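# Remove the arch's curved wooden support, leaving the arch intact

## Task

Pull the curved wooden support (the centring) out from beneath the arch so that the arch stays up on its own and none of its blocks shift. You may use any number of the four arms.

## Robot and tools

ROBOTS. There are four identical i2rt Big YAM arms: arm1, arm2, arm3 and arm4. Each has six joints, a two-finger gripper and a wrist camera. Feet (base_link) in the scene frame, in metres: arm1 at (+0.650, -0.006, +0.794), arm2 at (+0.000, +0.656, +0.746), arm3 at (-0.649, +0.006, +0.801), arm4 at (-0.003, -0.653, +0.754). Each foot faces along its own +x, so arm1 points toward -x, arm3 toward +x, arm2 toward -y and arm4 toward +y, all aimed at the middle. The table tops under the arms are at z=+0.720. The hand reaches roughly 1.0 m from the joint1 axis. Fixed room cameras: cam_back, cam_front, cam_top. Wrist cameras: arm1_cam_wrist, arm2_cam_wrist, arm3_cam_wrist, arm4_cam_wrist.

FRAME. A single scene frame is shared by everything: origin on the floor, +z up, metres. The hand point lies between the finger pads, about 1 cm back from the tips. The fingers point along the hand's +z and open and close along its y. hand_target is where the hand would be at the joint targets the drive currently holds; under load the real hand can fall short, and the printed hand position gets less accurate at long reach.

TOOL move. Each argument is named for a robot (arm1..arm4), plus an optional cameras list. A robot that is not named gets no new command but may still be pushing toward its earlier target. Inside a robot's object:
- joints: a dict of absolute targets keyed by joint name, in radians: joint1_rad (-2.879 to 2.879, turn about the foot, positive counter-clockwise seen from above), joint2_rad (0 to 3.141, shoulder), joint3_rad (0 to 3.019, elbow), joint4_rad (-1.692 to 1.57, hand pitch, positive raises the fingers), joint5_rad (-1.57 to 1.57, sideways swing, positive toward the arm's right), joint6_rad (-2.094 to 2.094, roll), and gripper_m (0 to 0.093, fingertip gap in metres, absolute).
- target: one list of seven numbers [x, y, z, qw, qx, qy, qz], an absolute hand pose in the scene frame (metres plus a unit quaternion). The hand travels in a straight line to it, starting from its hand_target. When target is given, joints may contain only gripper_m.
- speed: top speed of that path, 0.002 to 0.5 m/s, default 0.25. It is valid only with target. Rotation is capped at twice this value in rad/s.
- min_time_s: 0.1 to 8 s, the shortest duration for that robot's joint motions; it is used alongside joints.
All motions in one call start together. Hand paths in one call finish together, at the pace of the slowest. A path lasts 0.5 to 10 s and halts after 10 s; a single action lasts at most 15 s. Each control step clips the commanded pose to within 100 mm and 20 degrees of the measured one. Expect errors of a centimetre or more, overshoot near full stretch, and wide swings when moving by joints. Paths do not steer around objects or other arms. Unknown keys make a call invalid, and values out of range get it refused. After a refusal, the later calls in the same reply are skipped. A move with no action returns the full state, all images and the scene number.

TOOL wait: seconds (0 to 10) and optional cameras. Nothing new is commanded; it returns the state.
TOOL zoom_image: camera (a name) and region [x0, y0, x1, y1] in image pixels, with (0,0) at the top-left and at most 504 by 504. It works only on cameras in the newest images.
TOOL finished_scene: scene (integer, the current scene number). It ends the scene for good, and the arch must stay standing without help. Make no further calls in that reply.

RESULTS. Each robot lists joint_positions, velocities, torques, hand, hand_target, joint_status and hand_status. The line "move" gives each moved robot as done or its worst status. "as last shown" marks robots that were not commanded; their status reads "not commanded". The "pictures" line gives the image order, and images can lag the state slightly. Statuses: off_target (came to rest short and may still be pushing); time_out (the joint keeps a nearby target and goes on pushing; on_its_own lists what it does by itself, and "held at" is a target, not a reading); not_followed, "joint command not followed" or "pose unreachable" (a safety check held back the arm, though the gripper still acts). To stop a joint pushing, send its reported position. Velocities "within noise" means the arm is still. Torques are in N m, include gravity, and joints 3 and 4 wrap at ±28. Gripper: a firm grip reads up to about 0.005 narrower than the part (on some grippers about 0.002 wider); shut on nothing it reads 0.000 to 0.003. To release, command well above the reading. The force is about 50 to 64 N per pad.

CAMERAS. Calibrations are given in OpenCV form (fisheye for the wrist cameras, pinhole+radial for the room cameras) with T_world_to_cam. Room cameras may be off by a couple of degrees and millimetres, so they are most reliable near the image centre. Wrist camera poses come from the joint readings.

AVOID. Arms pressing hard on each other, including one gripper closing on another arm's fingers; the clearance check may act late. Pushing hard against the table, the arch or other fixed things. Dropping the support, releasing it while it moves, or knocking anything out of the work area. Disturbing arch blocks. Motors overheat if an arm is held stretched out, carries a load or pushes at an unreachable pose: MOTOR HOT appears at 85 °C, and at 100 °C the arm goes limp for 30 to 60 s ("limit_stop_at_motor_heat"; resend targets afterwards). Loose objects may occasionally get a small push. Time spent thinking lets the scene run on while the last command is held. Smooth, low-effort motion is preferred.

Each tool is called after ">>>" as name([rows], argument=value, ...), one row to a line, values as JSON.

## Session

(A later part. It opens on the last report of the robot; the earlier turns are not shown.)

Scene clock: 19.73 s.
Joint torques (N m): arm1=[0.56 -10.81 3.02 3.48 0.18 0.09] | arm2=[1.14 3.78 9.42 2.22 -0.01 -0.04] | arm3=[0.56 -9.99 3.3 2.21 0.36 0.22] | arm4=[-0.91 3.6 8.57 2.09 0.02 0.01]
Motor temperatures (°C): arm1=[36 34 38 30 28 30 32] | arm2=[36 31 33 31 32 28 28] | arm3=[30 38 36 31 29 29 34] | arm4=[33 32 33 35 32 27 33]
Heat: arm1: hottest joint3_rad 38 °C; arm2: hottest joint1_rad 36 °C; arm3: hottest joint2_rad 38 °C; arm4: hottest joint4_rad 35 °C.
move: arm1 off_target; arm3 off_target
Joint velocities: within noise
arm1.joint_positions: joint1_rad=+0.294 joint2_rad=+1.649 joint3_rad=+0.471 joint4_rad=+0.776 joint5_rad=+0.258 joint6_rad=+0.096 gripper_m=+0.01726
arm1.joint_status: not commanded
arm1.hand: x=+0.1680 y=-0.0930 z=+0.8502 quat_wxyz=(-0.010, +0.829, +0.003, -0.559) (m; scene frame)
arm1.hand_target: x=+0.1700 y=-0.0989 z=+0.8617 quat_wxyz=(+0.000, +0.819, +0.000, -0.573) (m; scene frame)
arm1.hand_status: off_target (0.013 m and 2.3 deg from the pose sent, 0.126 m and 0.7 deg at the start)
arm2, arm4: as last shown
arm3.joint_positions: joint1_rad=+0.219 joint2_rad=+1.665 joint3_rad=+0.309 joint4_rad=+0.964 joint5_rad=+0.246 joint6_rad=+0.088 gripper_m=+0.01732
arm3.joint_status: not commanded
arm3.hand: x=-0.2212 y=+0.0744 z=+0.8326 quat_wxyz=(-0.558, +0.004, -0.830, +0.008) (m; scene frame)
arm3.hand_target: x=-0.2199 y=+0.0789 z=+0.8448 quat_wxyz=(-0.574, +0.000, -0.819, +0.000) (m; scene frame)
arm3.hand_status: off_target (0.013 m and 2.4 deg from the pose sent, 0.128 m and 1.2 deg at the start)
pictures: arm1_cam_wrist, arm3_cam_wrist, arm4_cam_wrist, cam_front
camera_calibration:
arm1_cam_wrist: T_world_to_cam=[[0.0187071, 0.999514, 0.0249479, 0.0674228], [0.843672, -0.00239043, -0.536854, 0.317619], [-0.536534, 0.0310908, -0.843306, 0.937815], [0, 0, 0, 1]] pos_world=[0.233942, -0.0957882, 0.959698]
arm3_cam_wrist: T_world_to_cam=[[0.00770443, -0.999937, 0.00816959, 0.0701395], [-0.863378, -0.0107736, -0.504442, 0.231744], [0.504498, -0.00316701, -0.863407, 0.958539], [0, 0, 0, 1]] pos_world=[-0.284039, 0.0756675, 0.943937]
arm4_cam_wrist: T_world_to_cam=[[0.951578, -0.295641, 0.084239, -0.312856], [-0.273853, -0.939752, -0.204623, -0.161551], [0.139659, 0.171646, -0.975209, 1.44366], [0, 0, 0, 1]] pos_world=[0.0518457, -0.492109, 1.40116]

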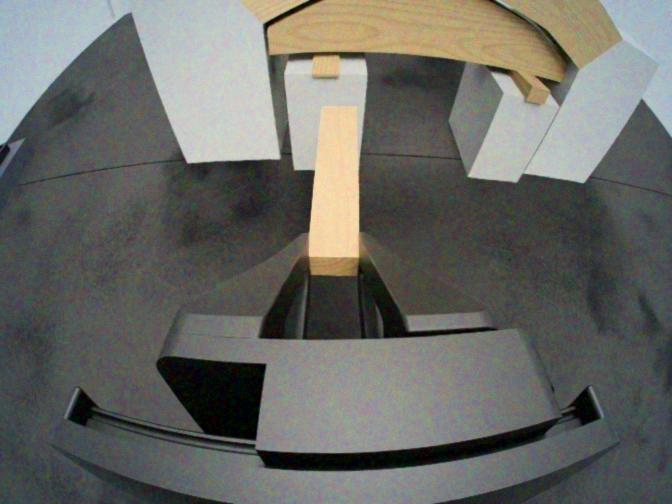

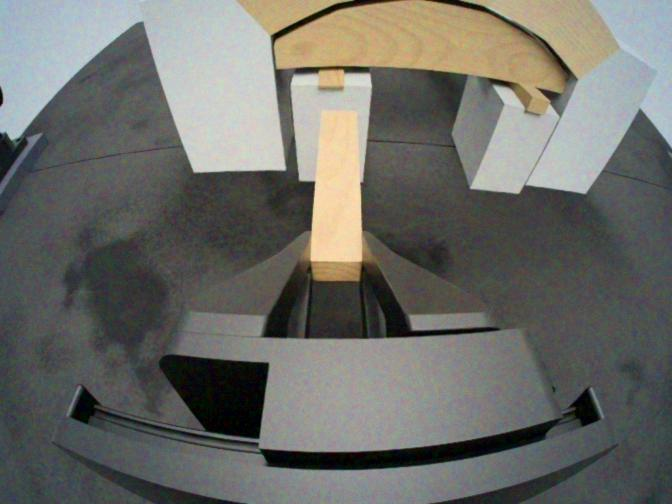

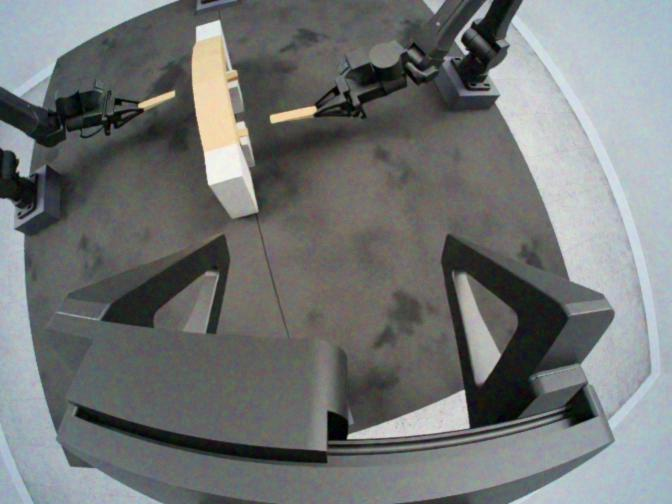

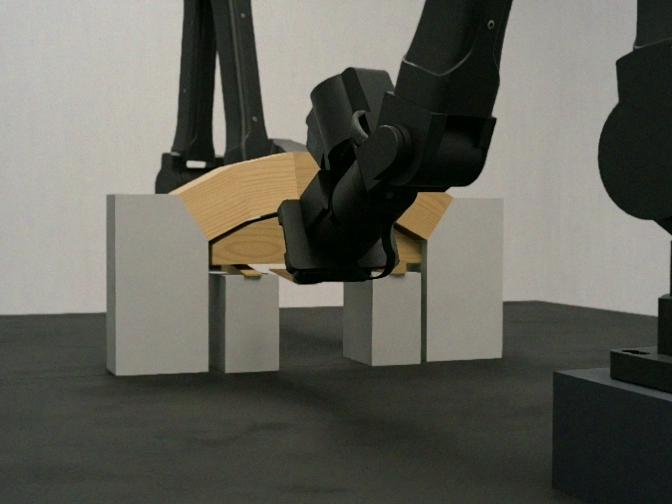

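>>> move(arm3={"target": [-0.28, 0.18, 0.765, 0.515, 0, 0.8572, 0], "speed": 0.25}, arm1={"target": [0.22, -0.21, 0.775, 0, -0.8572, 0, 0.515], "speed": 0.25})

>>> move(arm3={"target": [-0.28, 0.18, 0.740, 0.515, 0, 0.8572, 0], "speed": 0.05}, arm1={"target": [0.22, -0.21, 0.750, 0, -0.8572, 0, 0.515], "speed": 0.05}, cameras=["cam_back", "cam_front", "arm1_cam_wrist", "arm3_cam_wrist"])

Scene clock: 21.93 s.
Joint torques (N m): arm1=[0.26 -8.76 4.23 1.42 0.35 0.04] | arm2=[0.97 3.6 9.33 2.25 0 -0.06] | arm3=[0.44 -8.06 3.11 0.84 0.55 0.16] | arm4=[-0.91 4.37 8.62 2.09 -0.01 0.02]
Motor temperatures (°C): arm1=[36 34 38 30 28 30 32] | arm2=[36 31 33 31 32 28 28] | arm3=[30 38 36 31 29 29 34] | arm4=[33 32 33 35 32 27 33]
Heat: arm1: hottest joint3_rad 38 °C; arm2: hottest joint1_rad 36 °C; arm3: hottest joint2_rad 38 °C; arm4: hottest joint4_rad 35 °C.
move: arm1 done; arm3 done
Joint velocities: within noise
arm1.joint_positions: joint1_rad=+0.650 joint2_rad=+1.832 joint3_rad=+0.493 joint4_rad=+0.762 joint5_rad=+0.542 joint6_rad=+0.329 gripper_m=+0.01726
arm1.joint_status: not commanded
arm1.hand: x=+0.2244 y=-0.2021 z=+0.7797 quat_wxyz=(-0.002, +0.855, +0.001, -0.518) (m; scene frame)
arm1.hand_target: x=+0.2203 y=-0.2098 z=+0.7750 quat_wxyz=(+0.000, +0.857, +0.000, -0.515) (m; scene frame)
arm1.hand_status: done (0.010 m and 0.5 deg from the pose sent, 0.149 m and 6.1 deg at the start)
arm2, arm4: as last shown
arm3.joint_positions: joint1_rad=+0.634 joint2_rad=+1.862 joint3_rad=+0.328 joint4_rad=+0.949 joint5_rad=+0.586 joint6_rad=+0.354 gripper_m=+0.01732
arm3.joint_status: not commanded
arm3.hand: x=-0.2825 y=+0.1742 z=+0.7680 quat_wxyz=(-0.516, +0.001, -0.857, +0.002) (m; scene frame)
arm3.hand_target: x=-0.2801 y=+0.1799 z=+0.7651 quat_wxyz=(-0.515, +0.000, -0.857, +0.000) (m; scene frame)
arm3.hand_status: done (0.007 m and 0.3 deg from the pose sent, 0.138 m and 5.9 deg at the start)
pictures: none

Scene clock: 23.13 s.
Joint torques (N m): arm1=[0.21 -8.94 3.48 3.12 0.36 0.02] | arm2=[1.03 3.84 9.32 2.3 -0.02 -0.05] | arm3=[0.62 -8.59 1.7 1.95 0.55 0.17] | arm4=[-0.62 3.78 8.68 2.09 0 0.03]
Motor temperatures (°C): arm1=[36 34 38 30 28 30 32] | arm2=[36 31 33 31 32 28 28] | arm3=[30 38 36 31 29 29 34] | arm4=[33 32 33 35 32 27 33]
Heat: arm1: hottest joint3_rad 38 °C; arm2: hottest joint1_rad 36 °C; arm3: hottest joint2_rad 38 °C; arm4: hottest joint4_rad 35 °C.
move: arm1 off_target; arm3 done
Joint velocities: within noise
arm1.joint_positions: joint1_rad=+0.650 joint2_rad=+1.925 joint3_rad=+0.506 joint4_rad=+0.810 joint5_rad=+0.543 joint6_rad=+0.332 gripper_m=+0.01726
arm1.joint_status: not commanded
arm1.hand: x=+0.2264 y=-0.2003 z=+0.7509 quat_wxyz=(-0.010, +0.862, +0.005, -0.507) (m; scene frame)
arm1.hand_target: x=+0.2203 y=-0.2099 z=+0.7502 quat_wxyz=(+0.000, +0.857, +0.000, -0.515) (m; scene frame)
arm1.hand_status: off_target (0.012 m and 1.7 deg from the pose sent, 0.031 m and 0.5 deg at the start)
arm2.joint_positions: joint1_rad=+0.031 joint2_rad=+0.603 joint3_rad=+1.457 joint4_rad=-1.387 joint5_rad=-0.263 joint6_rad=+0.761 gripper_m=+0.09396
arm2.joint_status: not commanded
arm2.hand: x=+0.0421 y=+0.4486 z=+1.3126 quat_wxyz=(-0.497, -0.768, -0.393, +0.094) (m; scene frame)
arm2.hand_target: x=+0.0421 y=+0.4516 z=+1.3209 quat_wxyz=(-0.505, -0.763, -0.391, +0.098) (m; scene frame)
arm2.hand_status: not commanded
arm3.joint_positions: joint1_rad=+0.634 joint2_rad=+1.987 joint3_rad=+0.350 joint4_rad=+1.029 joint5_rad=+0.586 joint6_rad=+0.356 gripper_m=+0.01732
arm3.joint_status: not commanded
arm3.hand: x=-0.2831 y=+0.1737 z=+0.7402 quat_wxyz=(-0.509, +0.003, -0.861, +0.007) (m; scene frame)
arm3.hand_target: x=-0.2801 y=+0.1799 z=+0.7401 quat_wxyz=(-0.515, +0.000, -0.857, +0.000) (m; scene frame)
arm3.hand_status: done (0.007 m and 1.3 deg from the pose sent, 0.029 m and 0.3 deg at the start)
arm4.joint_positions: joint1_rad=-0.454 joint2_rad=+0.631 joint3_rad=+1.450 joint4_rad=-1.565 joint5_rad=-0.075 joint6_rad=-0.150 gripper_m=+0.09396
arm4.joint_status: not commanded
arm4.hand: x=+0.0668 y=-0.4724 z=+1.2759 quat_wxyz=(-0.346, +0.552, -0.728, -0.214) (m; scene frame)
arm4.hand_target: x=+0.0658 y=-0.4742 z=+1.2836 quat_wxyz=(-0.354, +0.550, -0.724, -0.218) (m; scene frame)
arm4.hand_status: not commanded
pictures: arm1_cam_wrist, arm3_cam_wrist, cam_back, cam_front
camera_calibration:
arm1_cam_wrist: T_world_to_cam=[[0.0138852, 0.999507, 0.0281511, 0.174798], [0.903645, -0.000490949, -0.428283, 0.120076], [-0.428058, 0.0313854, -0.903206, 0.909159], [0, 0, 0, 1]] pos_world=[0.27824, -0.203187, 0.867664]
arm3_cam_wrist: T_world_to_cam=[[0.0081136, -0.999952, 0.00543594, 0.172887], [-0.916449, -0.00961073, -0.400037, 0.0402291], [0.40007, -0.00173602, -0.916483, 0.91972], [0, 0, 0, 1]] pos_world=[-0.332487, 0.174862, 0.858061]

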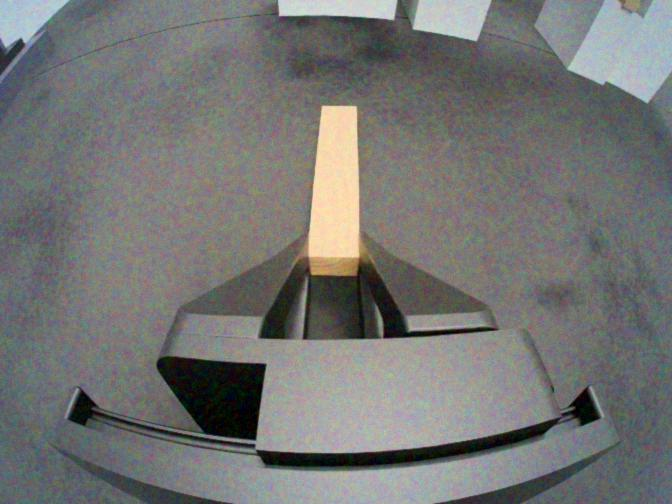

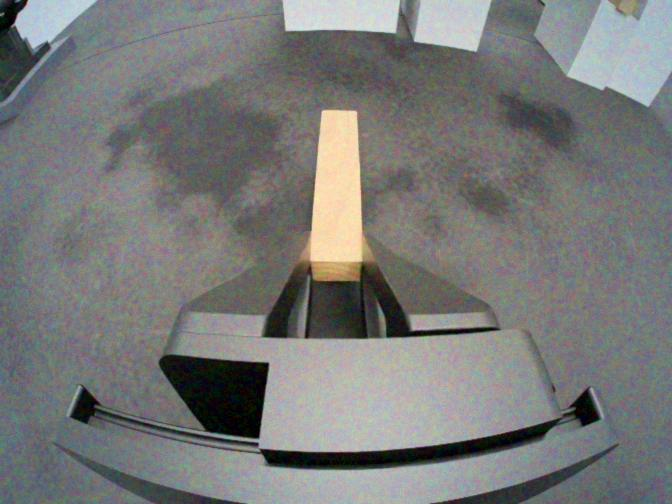

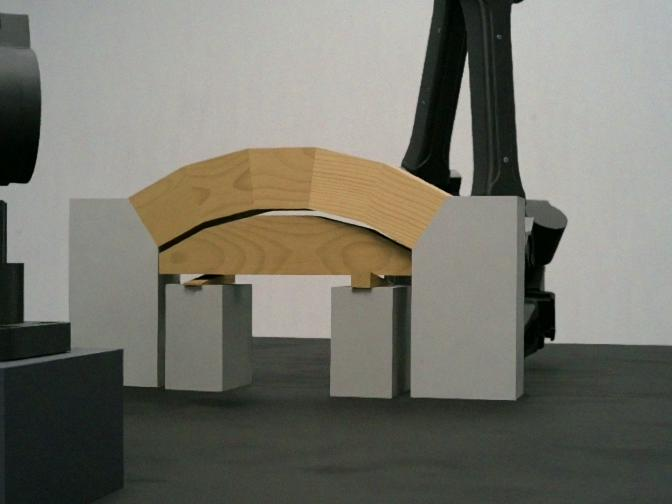

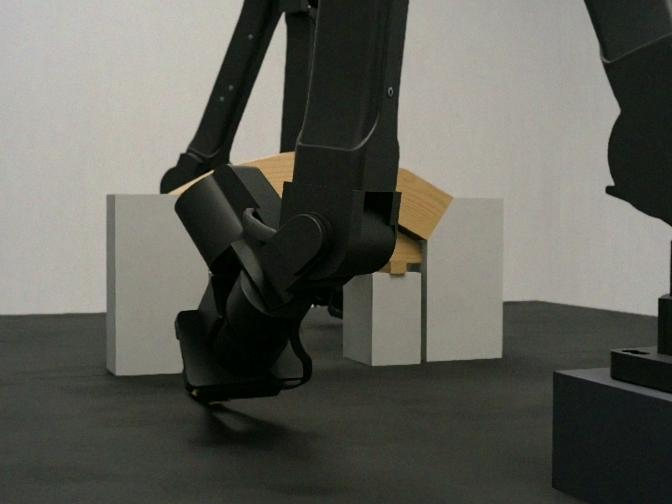

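>>> move(arm3={"target": [-0.28, 0.175, 0.733, 0.515, 0, 0.8572, 0], "speed": 0.05}, arm1={"target": [0.222, -0.205, 0.736, 0, -0.8572, 0, 0.515], "speed": 0.05})

>>> move(arm3={"joints": {"gripper_m": 0.05}}, arm1={"joints": {"gripper_m": 0.05}}, cameras=["arm1_cam_wrist", "arm3_cam_wrist"])

Scene clock: 24.47 s.
Joint torques (N m): arm1=[-0.44 -8.47 2.86 2.61 0.12 -0.04] | arm2=[1.26 3.72 9.33 2.26 -0.03 -0.06] | arm3=[-0.56 -8.53 1.22 1.98 0.25 0.06] | arm4=[-1.03 3.66 8.62 2.26 0.03 0.02]
Motor temperatures (°C): arm1=[36 34 38 30 28 30 32] | arm2=[36 31 33 31 32 28 28] | arm3=[30 38 36 31 29 29 34] | arm4=[33 32 33 35 32 27 33]
Heat: arm1: hottest joint3_rad 38 °C; arm2: hottest joint1_rad 36 °C; arm3: hottest joint2_rad 38 °C; arm4: hottest joint4_rad 35 °C.
move: arm1 done; arm3 done
Joint velocities: within noise
arm1.joint_positions: joint1_rad=+0.650 joint2_rad=+1.970 joint3_rad=+0.506 joint4_rad=+0.880 joint5_rad=+0.543 joint6_rad=+0.332 gripper_m=+0.01726
arm1.joint_status: not commanded
arm1.hand: x=+0.2256 y=-0.2008 z=+0.7445 quat_wxyz=(-0.003, +0.857, +0.001, -0.516) (m; scene frame)
arm1.hand_target: x=+0.2223 y=-0.2048 z=+0.7361 quat_wxyz=(+0.000, +0.857, +0.000, -0.515) (m; scene frame)
arm1.hand_status: done (0.010 m and 0.4 deg from the pose sent, 0.016 m and 1.7 deg at the start)
arm2, arm4: as last shown
arm3.joint_positions: joint1_rad=+0.634 joint2_rad=+2.026 joint3_rad=+0.350 joint4_rad=+1.074 joint5_rad=+0.581 joint6_rad=+0.356 gripper_m=+0.01732
arm3.joint_status: not commanded
arm3.hand: x=-0.2847 y=+0.1733 z=+0.7338 quat_wxyz=(-0.510, +0.003, -0.860, +0.004) (m; scene frame)
arm3.hand_target: x=-0.2801 y=+0.1749 z=+0.7330 quat_wxyz=(-0.515, +0.000, -0.857, +0.000) (m; scene frame)
arm3.hand_status: done (0.005 m and 0.9 deg from the pose sent, 0.008 m and 1.3 deg at the start)
pictures: none

Scene clock: 25.10 s.
Joint torques (N m): arm1=[-0.32 -8.64 2.77 2.71 0.09 -0.04] | arm2=[1.14 3.66 9.33 2.29 -0.01 -0.05] | arm3=[-0.5 -8.59 1.22 1.92 0.26 0.07] | arm4=[-1.32 4.25 8.53 2.13 -0.05 0.03]
Motor temperatures (°C): arm1=[36 34 38 30 28 30 32] | arm2=[36 31 34 31 32 28 28] | arm3=[30 38 36 31 29 29 34] | arm4=[33 32 33 35 32 27 33]
Heat: arm1: hottest joint3_rad 38 °C; arm2: hottest joint1_rad 36 °C; arm3: hottest joint2_rad 38 °C; arm4: hottest joint4_rad 35 °C.
move: arm1 done; arm3 done
Joint velocities: within noise
arm1.joint_positions: joint1_rad=+0.650 joint2_rad=+1.974 joint3_rad=+0.507 joint4_rad=+0.882 joint5_rad=+0.543 joint6_rad=+0.332 gripper_m=+0.04984
arm1.joint_status: all done
arm1.hand: x=+0.2257 y=-0.2006 z=+0.7432 quat_wxyz=(-0.004, +0.857, +0.001, -0.515) (m; scene frame)
arm1.hand_target: x=+0.2223 y=-0.2048 z=+0.7361 quat_wxyz=(+0.000, +0.857, +0.000, -0.515) (m; scene frame)
arm1.hand_status: not commanded
arm2, arm4: as last shown
arm3.joint_positions: joint1_rad=+0.634 joint2_rad=+2.026 joint3_rad=+0.350 joint4_rad=+1.075 joint5_rad=+0.581 joint6_rad=+0.356 gripper_m=+0.04984
arm3.joint_status: all done
arm3.hand: x=-0.2846 y=+0.1734 z=+0.7339 quat_wxyz=(-0.510, +0.003, -0.860, +0.004) (m; scene frame)
arm3.hand_target: x=-0.2801 y=+0.1749 z=+0.7330 quat_wxyz=(-0.515, +0.000, -0.857, +0.000) (m; scene frame)
arm3.hand_status: not commanded
pictures: arm1_cam_wrist, arm3_cam_wrist
camera_calibration:
arm1_cam_wrist: T_world_to_cam=[[0.0149499, 0.999796, 0.0135613, 0.18599], [0.894852, -0.00732702, -0.446302, 0.131417], [-0.446112, 0.0188075, -0.89478, 0.897205], [0, 0, 0, 1]] pos_world=[0.279875, -0.201863, 0.85893]
arm3_cam_wrist: T_world_to_cam=[[0.0118395, -0.999929, -0.00105656, 0.178392], [-0.91483, -0.0104054, -0.403704, 0.0396683], [0.403665, 0.00574624, -0.914889, 0.913066], [0, 0, 0, 1]] pos_world=[-0.334395, 0.173546, 0.851557]

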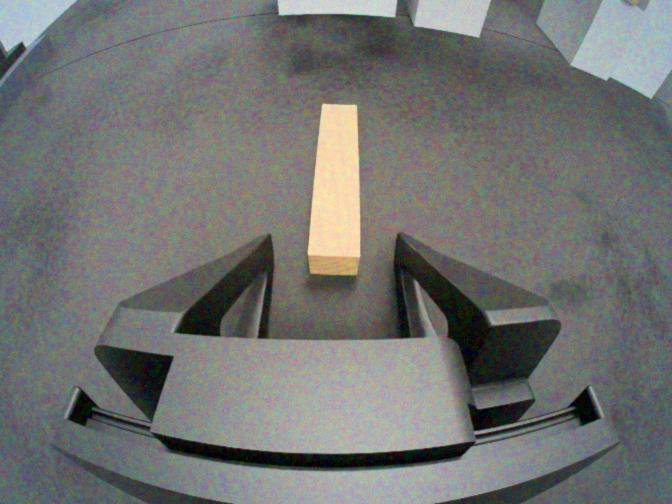

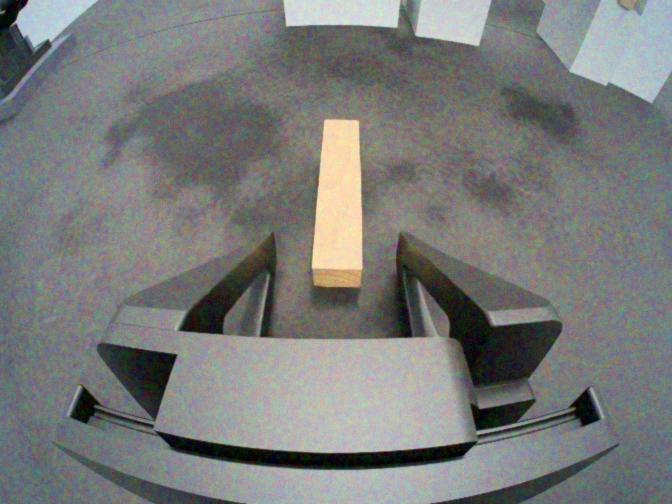

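>>> move(arm3={"target": [-0.315, 0.175, 0.80, 0.515, 0, 0.8572, 0], "speed": 0.25, "joints": {"gripper_m": 0.08}}, arm1={"target": [0.255, -0.202, 0.80, 0, -0.8572, 0, 0.515], "speed": 0.25, "joints": {"gripper_m": 0.093}})

>>> move(arm3={"target": [-0.13, -0.012, 0.862, 0.6428, 0, 0.7660, 0], "speed": 0.35}, arm1={"target": [0.125, -0.015, 0.885, 0.5, -0.5, -0.5, 0.5], "speed": 0.35}, cameras=["all"])

>>> zoom_image(camera="arm4_cam_wrist", region=[130, 20, 330, 230])

Scene clock: 28.00 s.
Joint torques (N m): arm1=[0.67 -10.29 2.03 1.36 0.35 0.02] | arm2=[1.2 3.9 9.33 2.29 -0.01 -0.05] | arm3=[0.67 -9.11 2.71 0.79 0.58 0.18] | arm4=[-1.44 4.31 8.69 2.14 0.05 0.04]
Motor temperatures (°C): arm1=[36 34 38 30 28 30 32] | arm2=[36 31 34 31 32 28 28] | arm3=[30 38 36 31 29 29 34] | arm4=[33 32 33 35 32 27 33]
Heat: arm1: hottest joint3_rad 38 °C; arm2: hottest joint1_rad 36 °C; arm3: hottest joint2_rad 38 °C; arm4: hottest joint4_rad 35 °C.
move: arm1 done; arm3 done
Joint velocities: within noise
arm1.joint_positions: joint1_rad=+0.691 joint2_rad=+1.724 joint3_rad=+0.438 joint4_rad=+0.696 joint5_rad=+0.580 joint6_rad=+0.359 gripper_m=+0.09291
arm1.joint_status: all done
arm1.hand: x=+0.2481 y=-0.2004 z=+0.7997 quat_wxyz=(-0.002, +0.855, -0.002, -0.519) (m; scene frame)
arm1.hand_target: x=+0.2549 y=-0.2020 z=+0.7999 quat_wxyz=(+0.000, +0.857, +0.000, -0.515) (m; scene frame)
arm1.hand_status: done (0.007 m and 0.6 deg from the pose sent, 0.064 m and 0.4 deg at the start)
arm2, arm4: as last shown
arm3.joint_positions: joint1_rad=+0.706 joint2_rad=+1.672 joint3_rad=+0.256 joint4_rad=+0.786 joint5_rad=+0.646 joint6_rad=+0.405 gripper_m=+0.07991
arm3.joint_status: all done
arm3.hand: x=-0.3140 y=+0.1714 z=+0.7949 quat_wxyz=(-0.511, +0.002, -0.859, +0.006) (m; scene frame)
arm3.hand_target: x=-0.3149 y=+0.1750 z=+0.8000 quat_wxyz=(-0.515, +0.000, -0.857, +0.000) (m; scene frame)
arm3.hand_status: done (0.006 m and 0.9 deg from the pose sent, 0.073 m and 0.8 deg at the start)
pictures: none

Scene clock: 31.40 s.
Joint torques (N m): arm1=[-1.38 -8.18 4.03 3.63 -0.13 -0.13] | arm2=[1.2 3.78 9.36 2.26 0.01 -0.06] | arm3=[-0.91 -9.29 6.28 2.29 0.02 -0.03] | arm4=[-0.79 3.49 8.62 1.89 0.01 0.02]
Motor temperatures (°C): arm1=[36 34 37 30 28 30 32] | arm2=[36 31 34 31 32 28 28] | arm3=[30 38 36 31 29 29 34] | arm4=[33 32 34 35 32 27 33]
Heat: arm1: hottest joint3_rad 37 °C; arm2: hottest joint1_rad 36 °C; arm3: hottest joint2_rad 38 °C; arm4: hottest joint4_rad 35 °C.
move: arm1 off_target; arm3 off_target
Joint velocities: within noise
arm1.joint_positions: joint1_rad=+0.062 joint2_rad=+1.879 joint3_rad=+0.487 joint4_rad=+1.364 joint5_rad=+0.028 joint6_rad=-1.549 gripper_m=+0.09291
arm1.joint_status: not commanded
arm1.hand: x=+0.1338 y=-0.0207 z=+0.8836 quat_wxyz=(-0.488, +0.507, +0.506, -0.499) (m; scene frame)
arm1.hand_target: x=+0.1254 y=-0.0150 z=+0.8850 quat_wxyz=(-0.500, +0.500, +0.500, -0.500) (m; scene frame)
arm1.hand_status: off_target (0.011 m and 1.7 deg from the pose sent, 0.238 m and 93.2 deg at the start)
arm2, arm4: as last shown
arm3.joint_positions: joint1_rad=-0.083 joint2_rad=+1.820 joint3_rad=+0.468 joint4_rad=+1.151 joint5_rad=-0.049 joint6_rad=+0.007 gripper_m=+0.07992
arm3.joint_status: not commanded
arm3.hand: x=-0.1419 y=-0.0084 z=+0.8558 quat_wxyz=(-0.630, -0.003, -0.777, -0.005) (m; scene frame)
arm3.hand_target: x=-0.1305 y=-0.0121 z=+0.8621 quat_wxyz=(-0.643, +0.000, -0.766, +0.000) (m; scene frame)
arm3.hand_status: off_target (0.014 m and 2.0 deg from the pose sent, 0.268 m and 18.5 deg at the start)
pictures: arm1_cam_wrist, arm2_cam_wrist, arm3_cam_wrist, arm4_cam_wrist, cam_back, cam_front, cam_top
camera_calibration:
arm1_cam_wrist: T_world_to_cam=[[-0.011685, 0.0113933, 0.999867, -0.882745], [0.573619, 0.819118, -0.00263006, -0.0543464], [-0.819039, 0.573512, -0.0161068, 0.263487], [0, 0, 0, 1]] pos_world=[0.236665, -0.0965392, 0.886729]
arm2_cam_wrist: T_world_to_cam=[[-0.701394, 0.201794, -0.683612, 0.835716], [0.409312, 0.899214, -0.154522, -0.212758], [0.583532, -0.388191, -0.713301, 1.21205], [0, 0, 0, 1]] pos_world=[-0.0340186, 0.493179, 1.40298]
arm3_cam_wrist: T_world_to_cam=[[0.0145496, -0.999732, -0.0180044, 0.00991615], [-0.759984, 0.000644567, -0.649942, 0.450305], [0.649779, 0.0231395, -0.759771, 0.870382], [0, 0, 0, 1]] pos_world=[-0.223477, -0.0105169, 0.954142]
arm4_cam_wrist: T_world_to_cam=[[0.951578, -0.295641, 0.084239, -0.312856], [-0.273853, -0.939752, -0.204623, -0.161551], [0.139659, 0.171646, -0.975209, 1.44366], [0, 0, 0, 1]] pos_world=[0.0518457, -0.492109, 1.40116]

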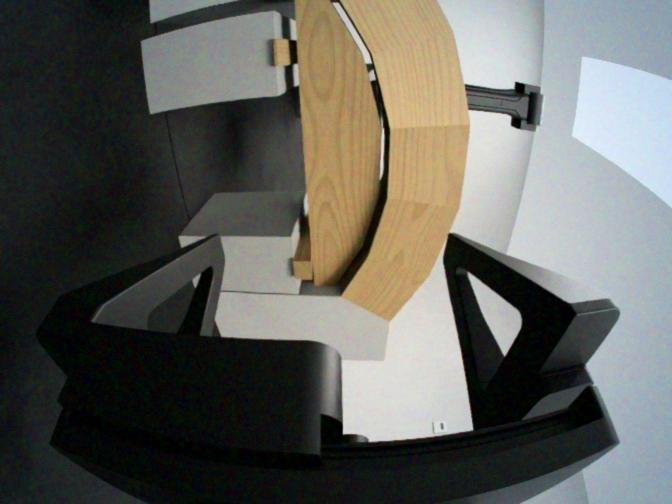

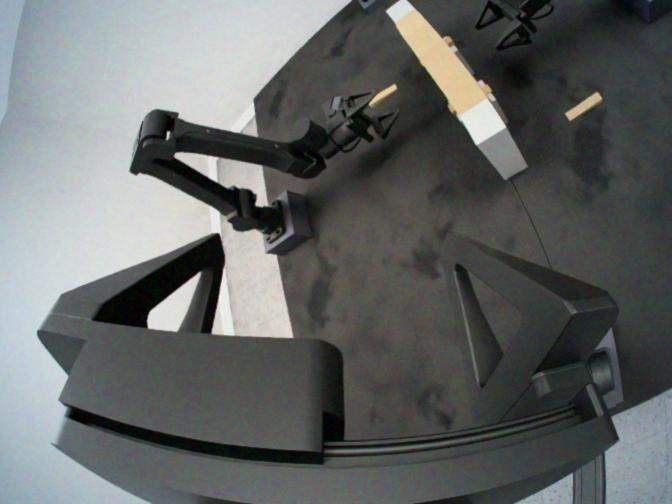

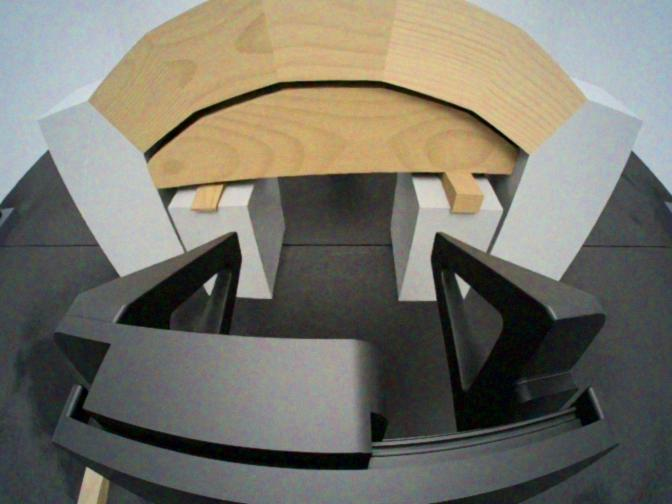

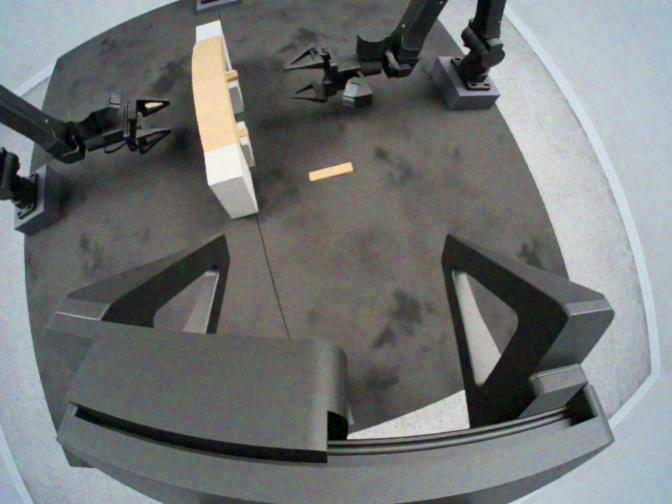

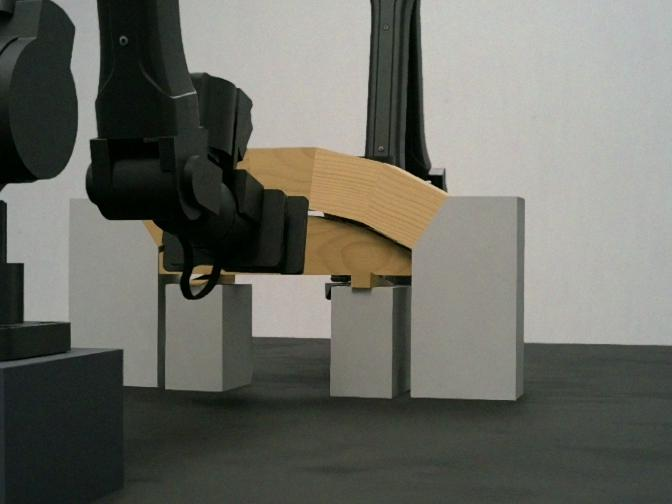

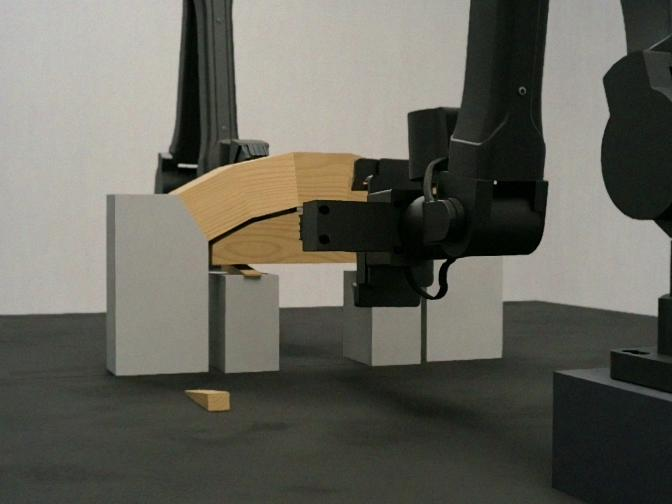

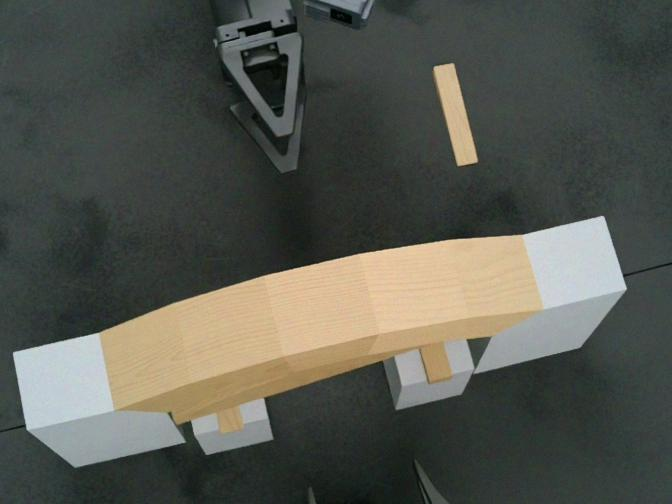

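Scaled by 2.400 from the camera's 672x504 image, which has a finer 960x720 frame.

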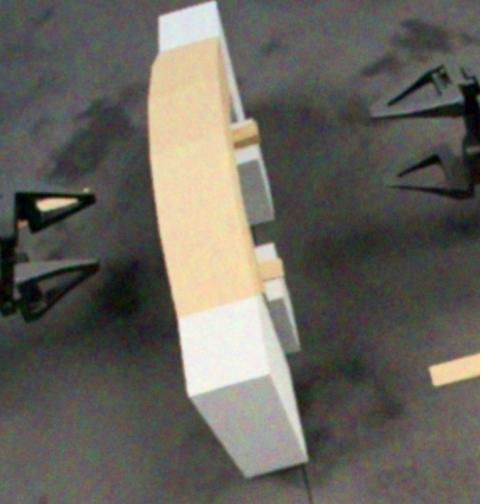

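>>> move(arm3={"target": [-0.043, -0.0125, 0.868, 0.6428, 0, 0.7660, 0], "speed": 0.08}, cameras=["arm1_cam_wrist", "arm3_cam_wrist", "arm4_cam_wrist", "cam_front", "cam_top"])

>>> zoom_image(camera="arm4_cam_wrist", region=[130, 20, 330, 230])

Scene clock: 33.93 s.
Joint torques (N m): arm1=[-1.32 -8.76 4.1 3.58 -0.13 -0.11] | arm2=[1.26 3.72 9.32 2.3 -0.01 -0.07] | arm3=[-0.09 -11.81 8.65 1.05 0.28 -0.01] | arm4=[-1.32 4.42 8.57 2.17 -0.02 0.06]
Motor temperatures (°C): arm1=[36 34 38 30 28 30 32] | arm2=[36 31 34 31 32 28 28] | arm3=[30 38 36 31 29 29 34] | arm4=[33 32 34 35 32 27 33]
Heat: arm1: hottest joint3_rad 38 °C; arm2: hottest joint1_rad 36 °C; arm3: hottest joint2_rad 38 °C; arm4: hottest joint4_rad 35 °C.
move: arm3 off_target
Joint velocities: within noise
arm1, arm2, arm4: as last shown
arm1.joint_positions: joint1_rad=+0.062 joint2_rad=+1.879 joint3_rad=+0.487 joint4_rad=+1.364 joint5_rad=+0.028 joint6_rad=-1.550 gripper_m=+0.09291
arm1.hand: x=+0.1338 y=-0.0207 z=+0.8836 quat_wxyz=(-0.489, +0.507, +0.506, -0.499) (m; scene frame)
arm3.joint_positions: joint1_rad=-0.083 joint2_rad=+1.894 joint3_rad=+0.701 joint4_rad=+1.013 joint5_rad=-0.047 joint6_rad=+0.007 gripper_m=+0.07992
arm3.joint_status: not commanded
arm3.hand: x=-0.0575 y=-0.0126 z=+0.8654 quat_wxyz=(-0.638, -0.003, -0.770, -0.003) (m; scene frame)
arm3.hand_target: x=-0.0436 y=-0.0125 z=+0.8683 quat_wxyz=(-0.643, +0.000, -0.766, +0.000) (m; scene frame)
arm3.hand_status: off_target (0.015 m and 0.9 deg from the pose sent, 0.100 m and 2.0 deg at the start)
pictures: arm1_cam_wrist, arm3_cam_wrist, arm4_cam_wrist, cam_front, cam_top
camera_calibration:
arm1_cam_wrist: T_world_to_cam=[[-0.0116943, 0.011033, 0.999871, -0.882781], [0.573612, 0.819124, -0.00232969, -0.0546109], [-0.819043, 0.573511, -0.0159078, 0.263311], [0, 0, 0, 1]] pos_world=[0.236665, -0.096539, 0.886728]
arm3_cam_wrist: T_world_to_cam=[[0.0124241, -0.999792, -0.0162036, 0.00303307], [-0.746205, 0.00151638, -0.665715, 0.535145], [0.665601, 0.0203622, -0.74603, 0.811948], [0, 0, 0, 1]] pos_world=[-0.141143, -0.0143121, 0.962041]
arm4_cam_wrist: T_world_to_cam=[[0.951578, -0.295641, 0.084239, -0.312856], [-0.273853, -0.939752, -0.204623, -0.161551], [0.139659, 0.171646, -0.975209, 1.44366], [0, 0, 0, 1]] pos_world=[0.0518457, -0.492109, 1.40116]

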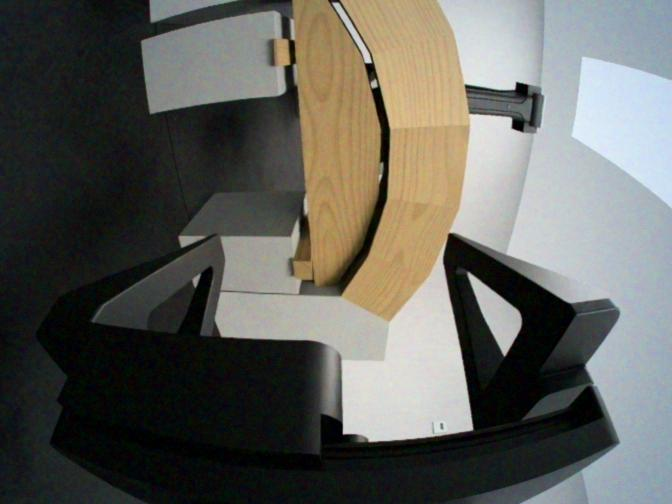

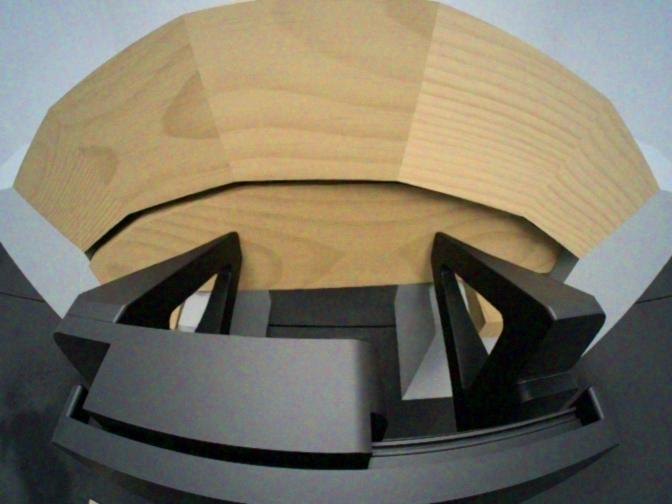

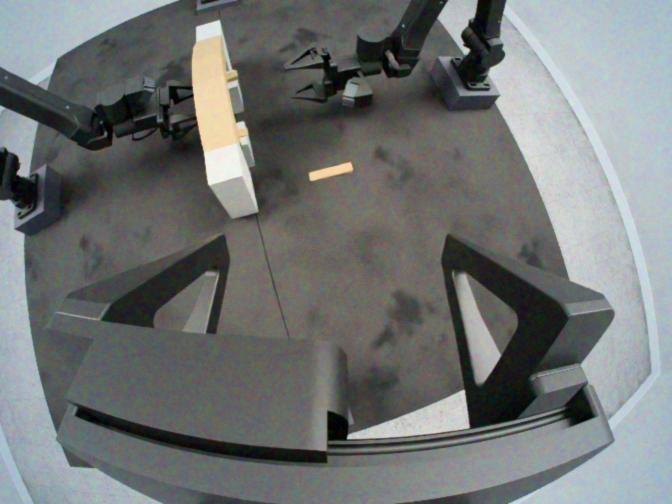

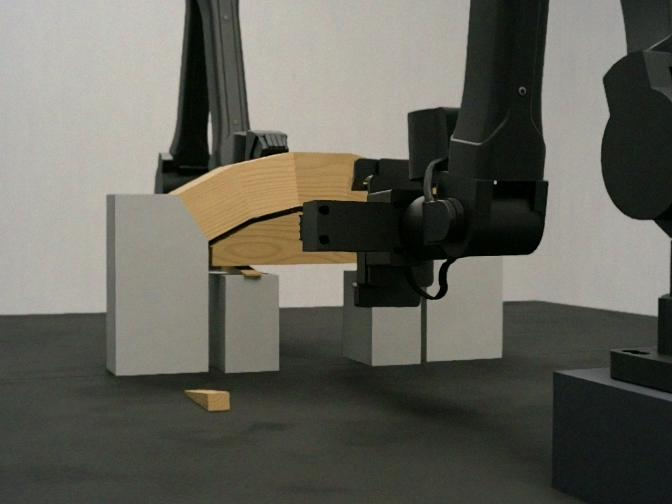

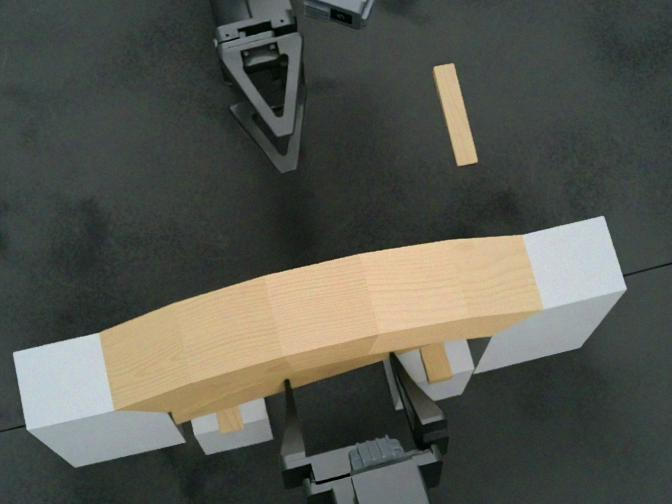

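Scaled by 2.400 from the camera's 672x504 image, which has a finer 960x720 frame.

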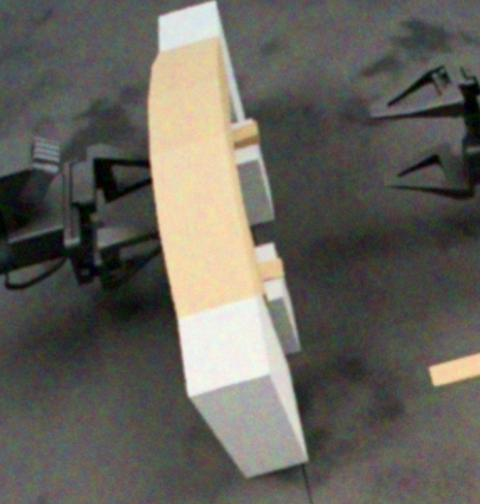

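>>> move(arm3={"target": [-0.017, -0.0125, 0.872, 0.6428, 0, 0.7660, 0], "speed": 0.06}, cameras=["arm1_cam_wrist", "arm4_cam_wrist", "cam_front", "cam_top"])

>>> zoom_image(camera="arm4_cam_wrist", region=[130, 20, 330, 230])

Scene clock: 35.23 s.
Joint torques (N m): arm1=[-1.44 -8.76 4.04 3.58 -0.12 -0.12] | arm2=[1.08 3.84 9.35 2.28 -0.01 -0.07] | arm3=[0.03 -12.22 10.25 1.16 0.37 0] | arm4=[-1.32 3.9 8.53 2.13 0 0.05]
Motor temperatures (°C): arm1=[36 34 38 30 28 30 32] | arm2=[36 31 34 31 32 28 28] | arm3=[30 38 36 31 29 29 34] | arm4=[33 32 34 35 32 27 33]
Heat: arm1: hottest joint3_rad 38 °C; arm2: hottest joint1_rad 36 °C; arm3: hottest joint2_rad 38 °C; arm4: hottest joint4_rad 35 °C.
move: arm3 off_target
Joint velocities: within noise
arm1, arm2, arm4: as last shown
arm3.joint_positions: joint1_rad=-0.083 joint2_rad=+1.911 joint3_rad=+0.762 joint4_rad=+0.960 joint5_rad=-0.046 joint6_rad=+0.007 gripper_m=+0.07992
arm3.joint_status: not commanded
arm3.hand: x=-0.0370 y=-0.0136 z=+0.8657 quat_wxyz=(-0.634, -0.003, -0.773, -0.003) (m; scene frame)
arm3.hand_target: x=-0.0183 y=-0.0125 z=+0.8723 quat_wxyz=(-0.643, +0.000, -0.766, +0.000) (m; scene frame)
arm3.hand_status: off_target (0.021 m and 1.4 deg from the pose sent, 0.041 m and 0.9 deg at the start)
pictures: arm1_cam_wrist, arm4_cam_wrist, cam_front, cam_top
camera_calibration:
arm1_cam_wrist: T_world_to_cam=[[-0.0116943, 0.011033, 0.999871, -0.882781], [0.573612, 0.819124, -0.00232969, -0.0546109], [-0.819043, 0.573511, -0.0159078, 0.263311], [0, 0, 0, 1]] pos_world=[0.236665, -0.096539, 0.886728]
arm4_cam_wrist: T_world_to_cam=[[0.951578, -0.295641, 0.084239, -0.312856], [-0.273853, -0.939752, -0.204623, -0.161551], [0.139659, 0.171646, -0.975209, 1.44366], [0, 0, 0, 1]] pos_world=[0.0518457, -0.492109, 1.40116]

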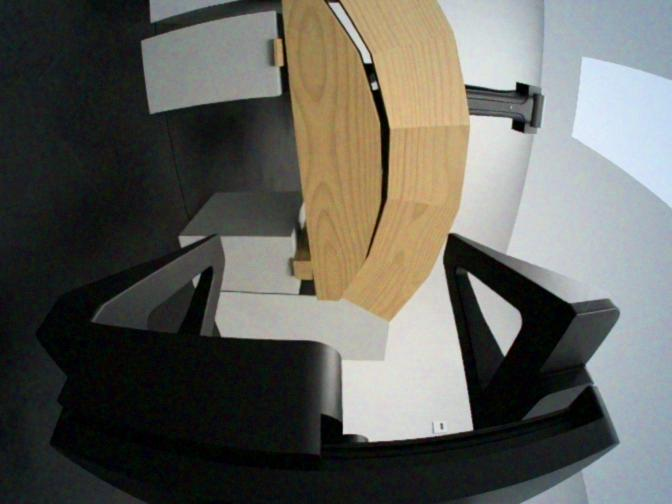

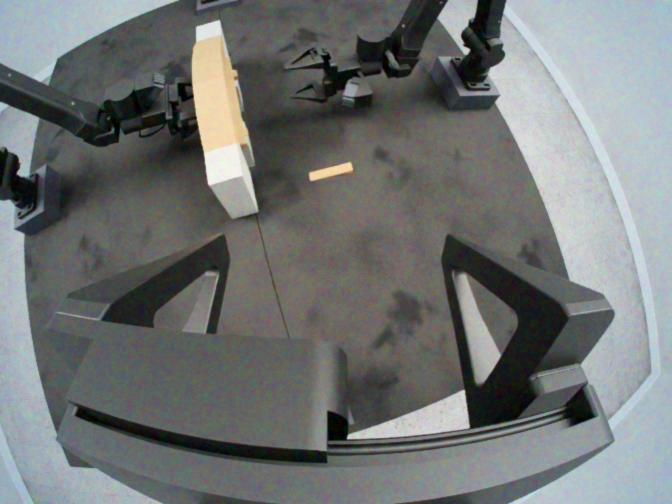

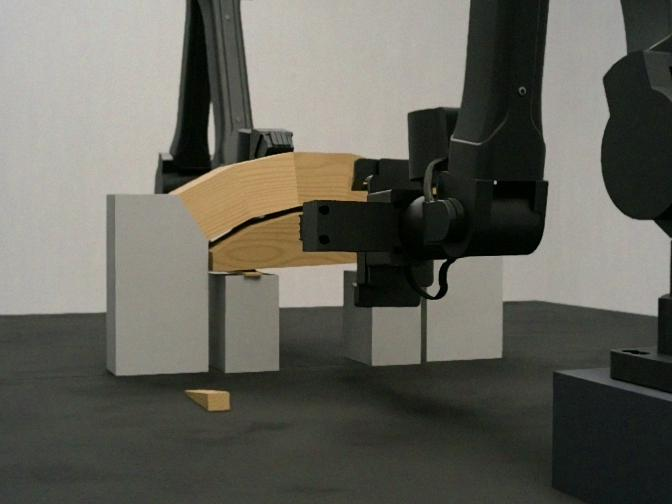

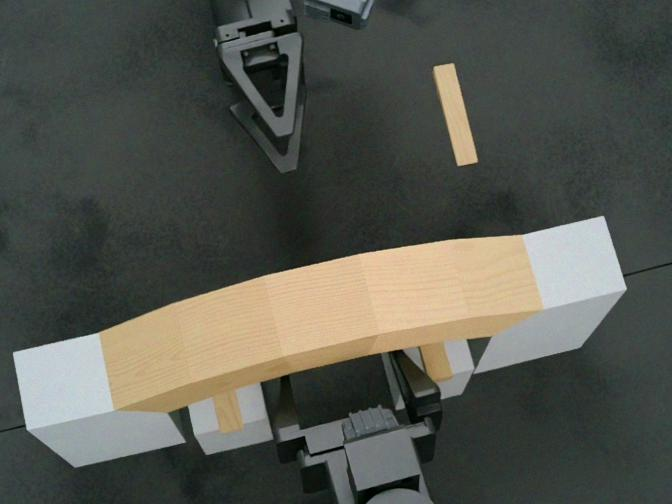

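Scaled by 2.400 from the camera's 672x504 image, which has a finer 960x720 frame.

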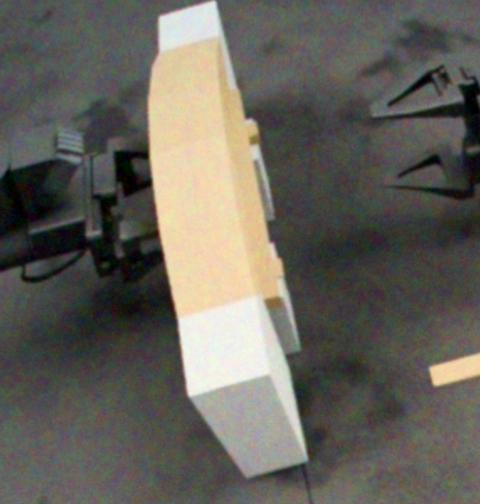

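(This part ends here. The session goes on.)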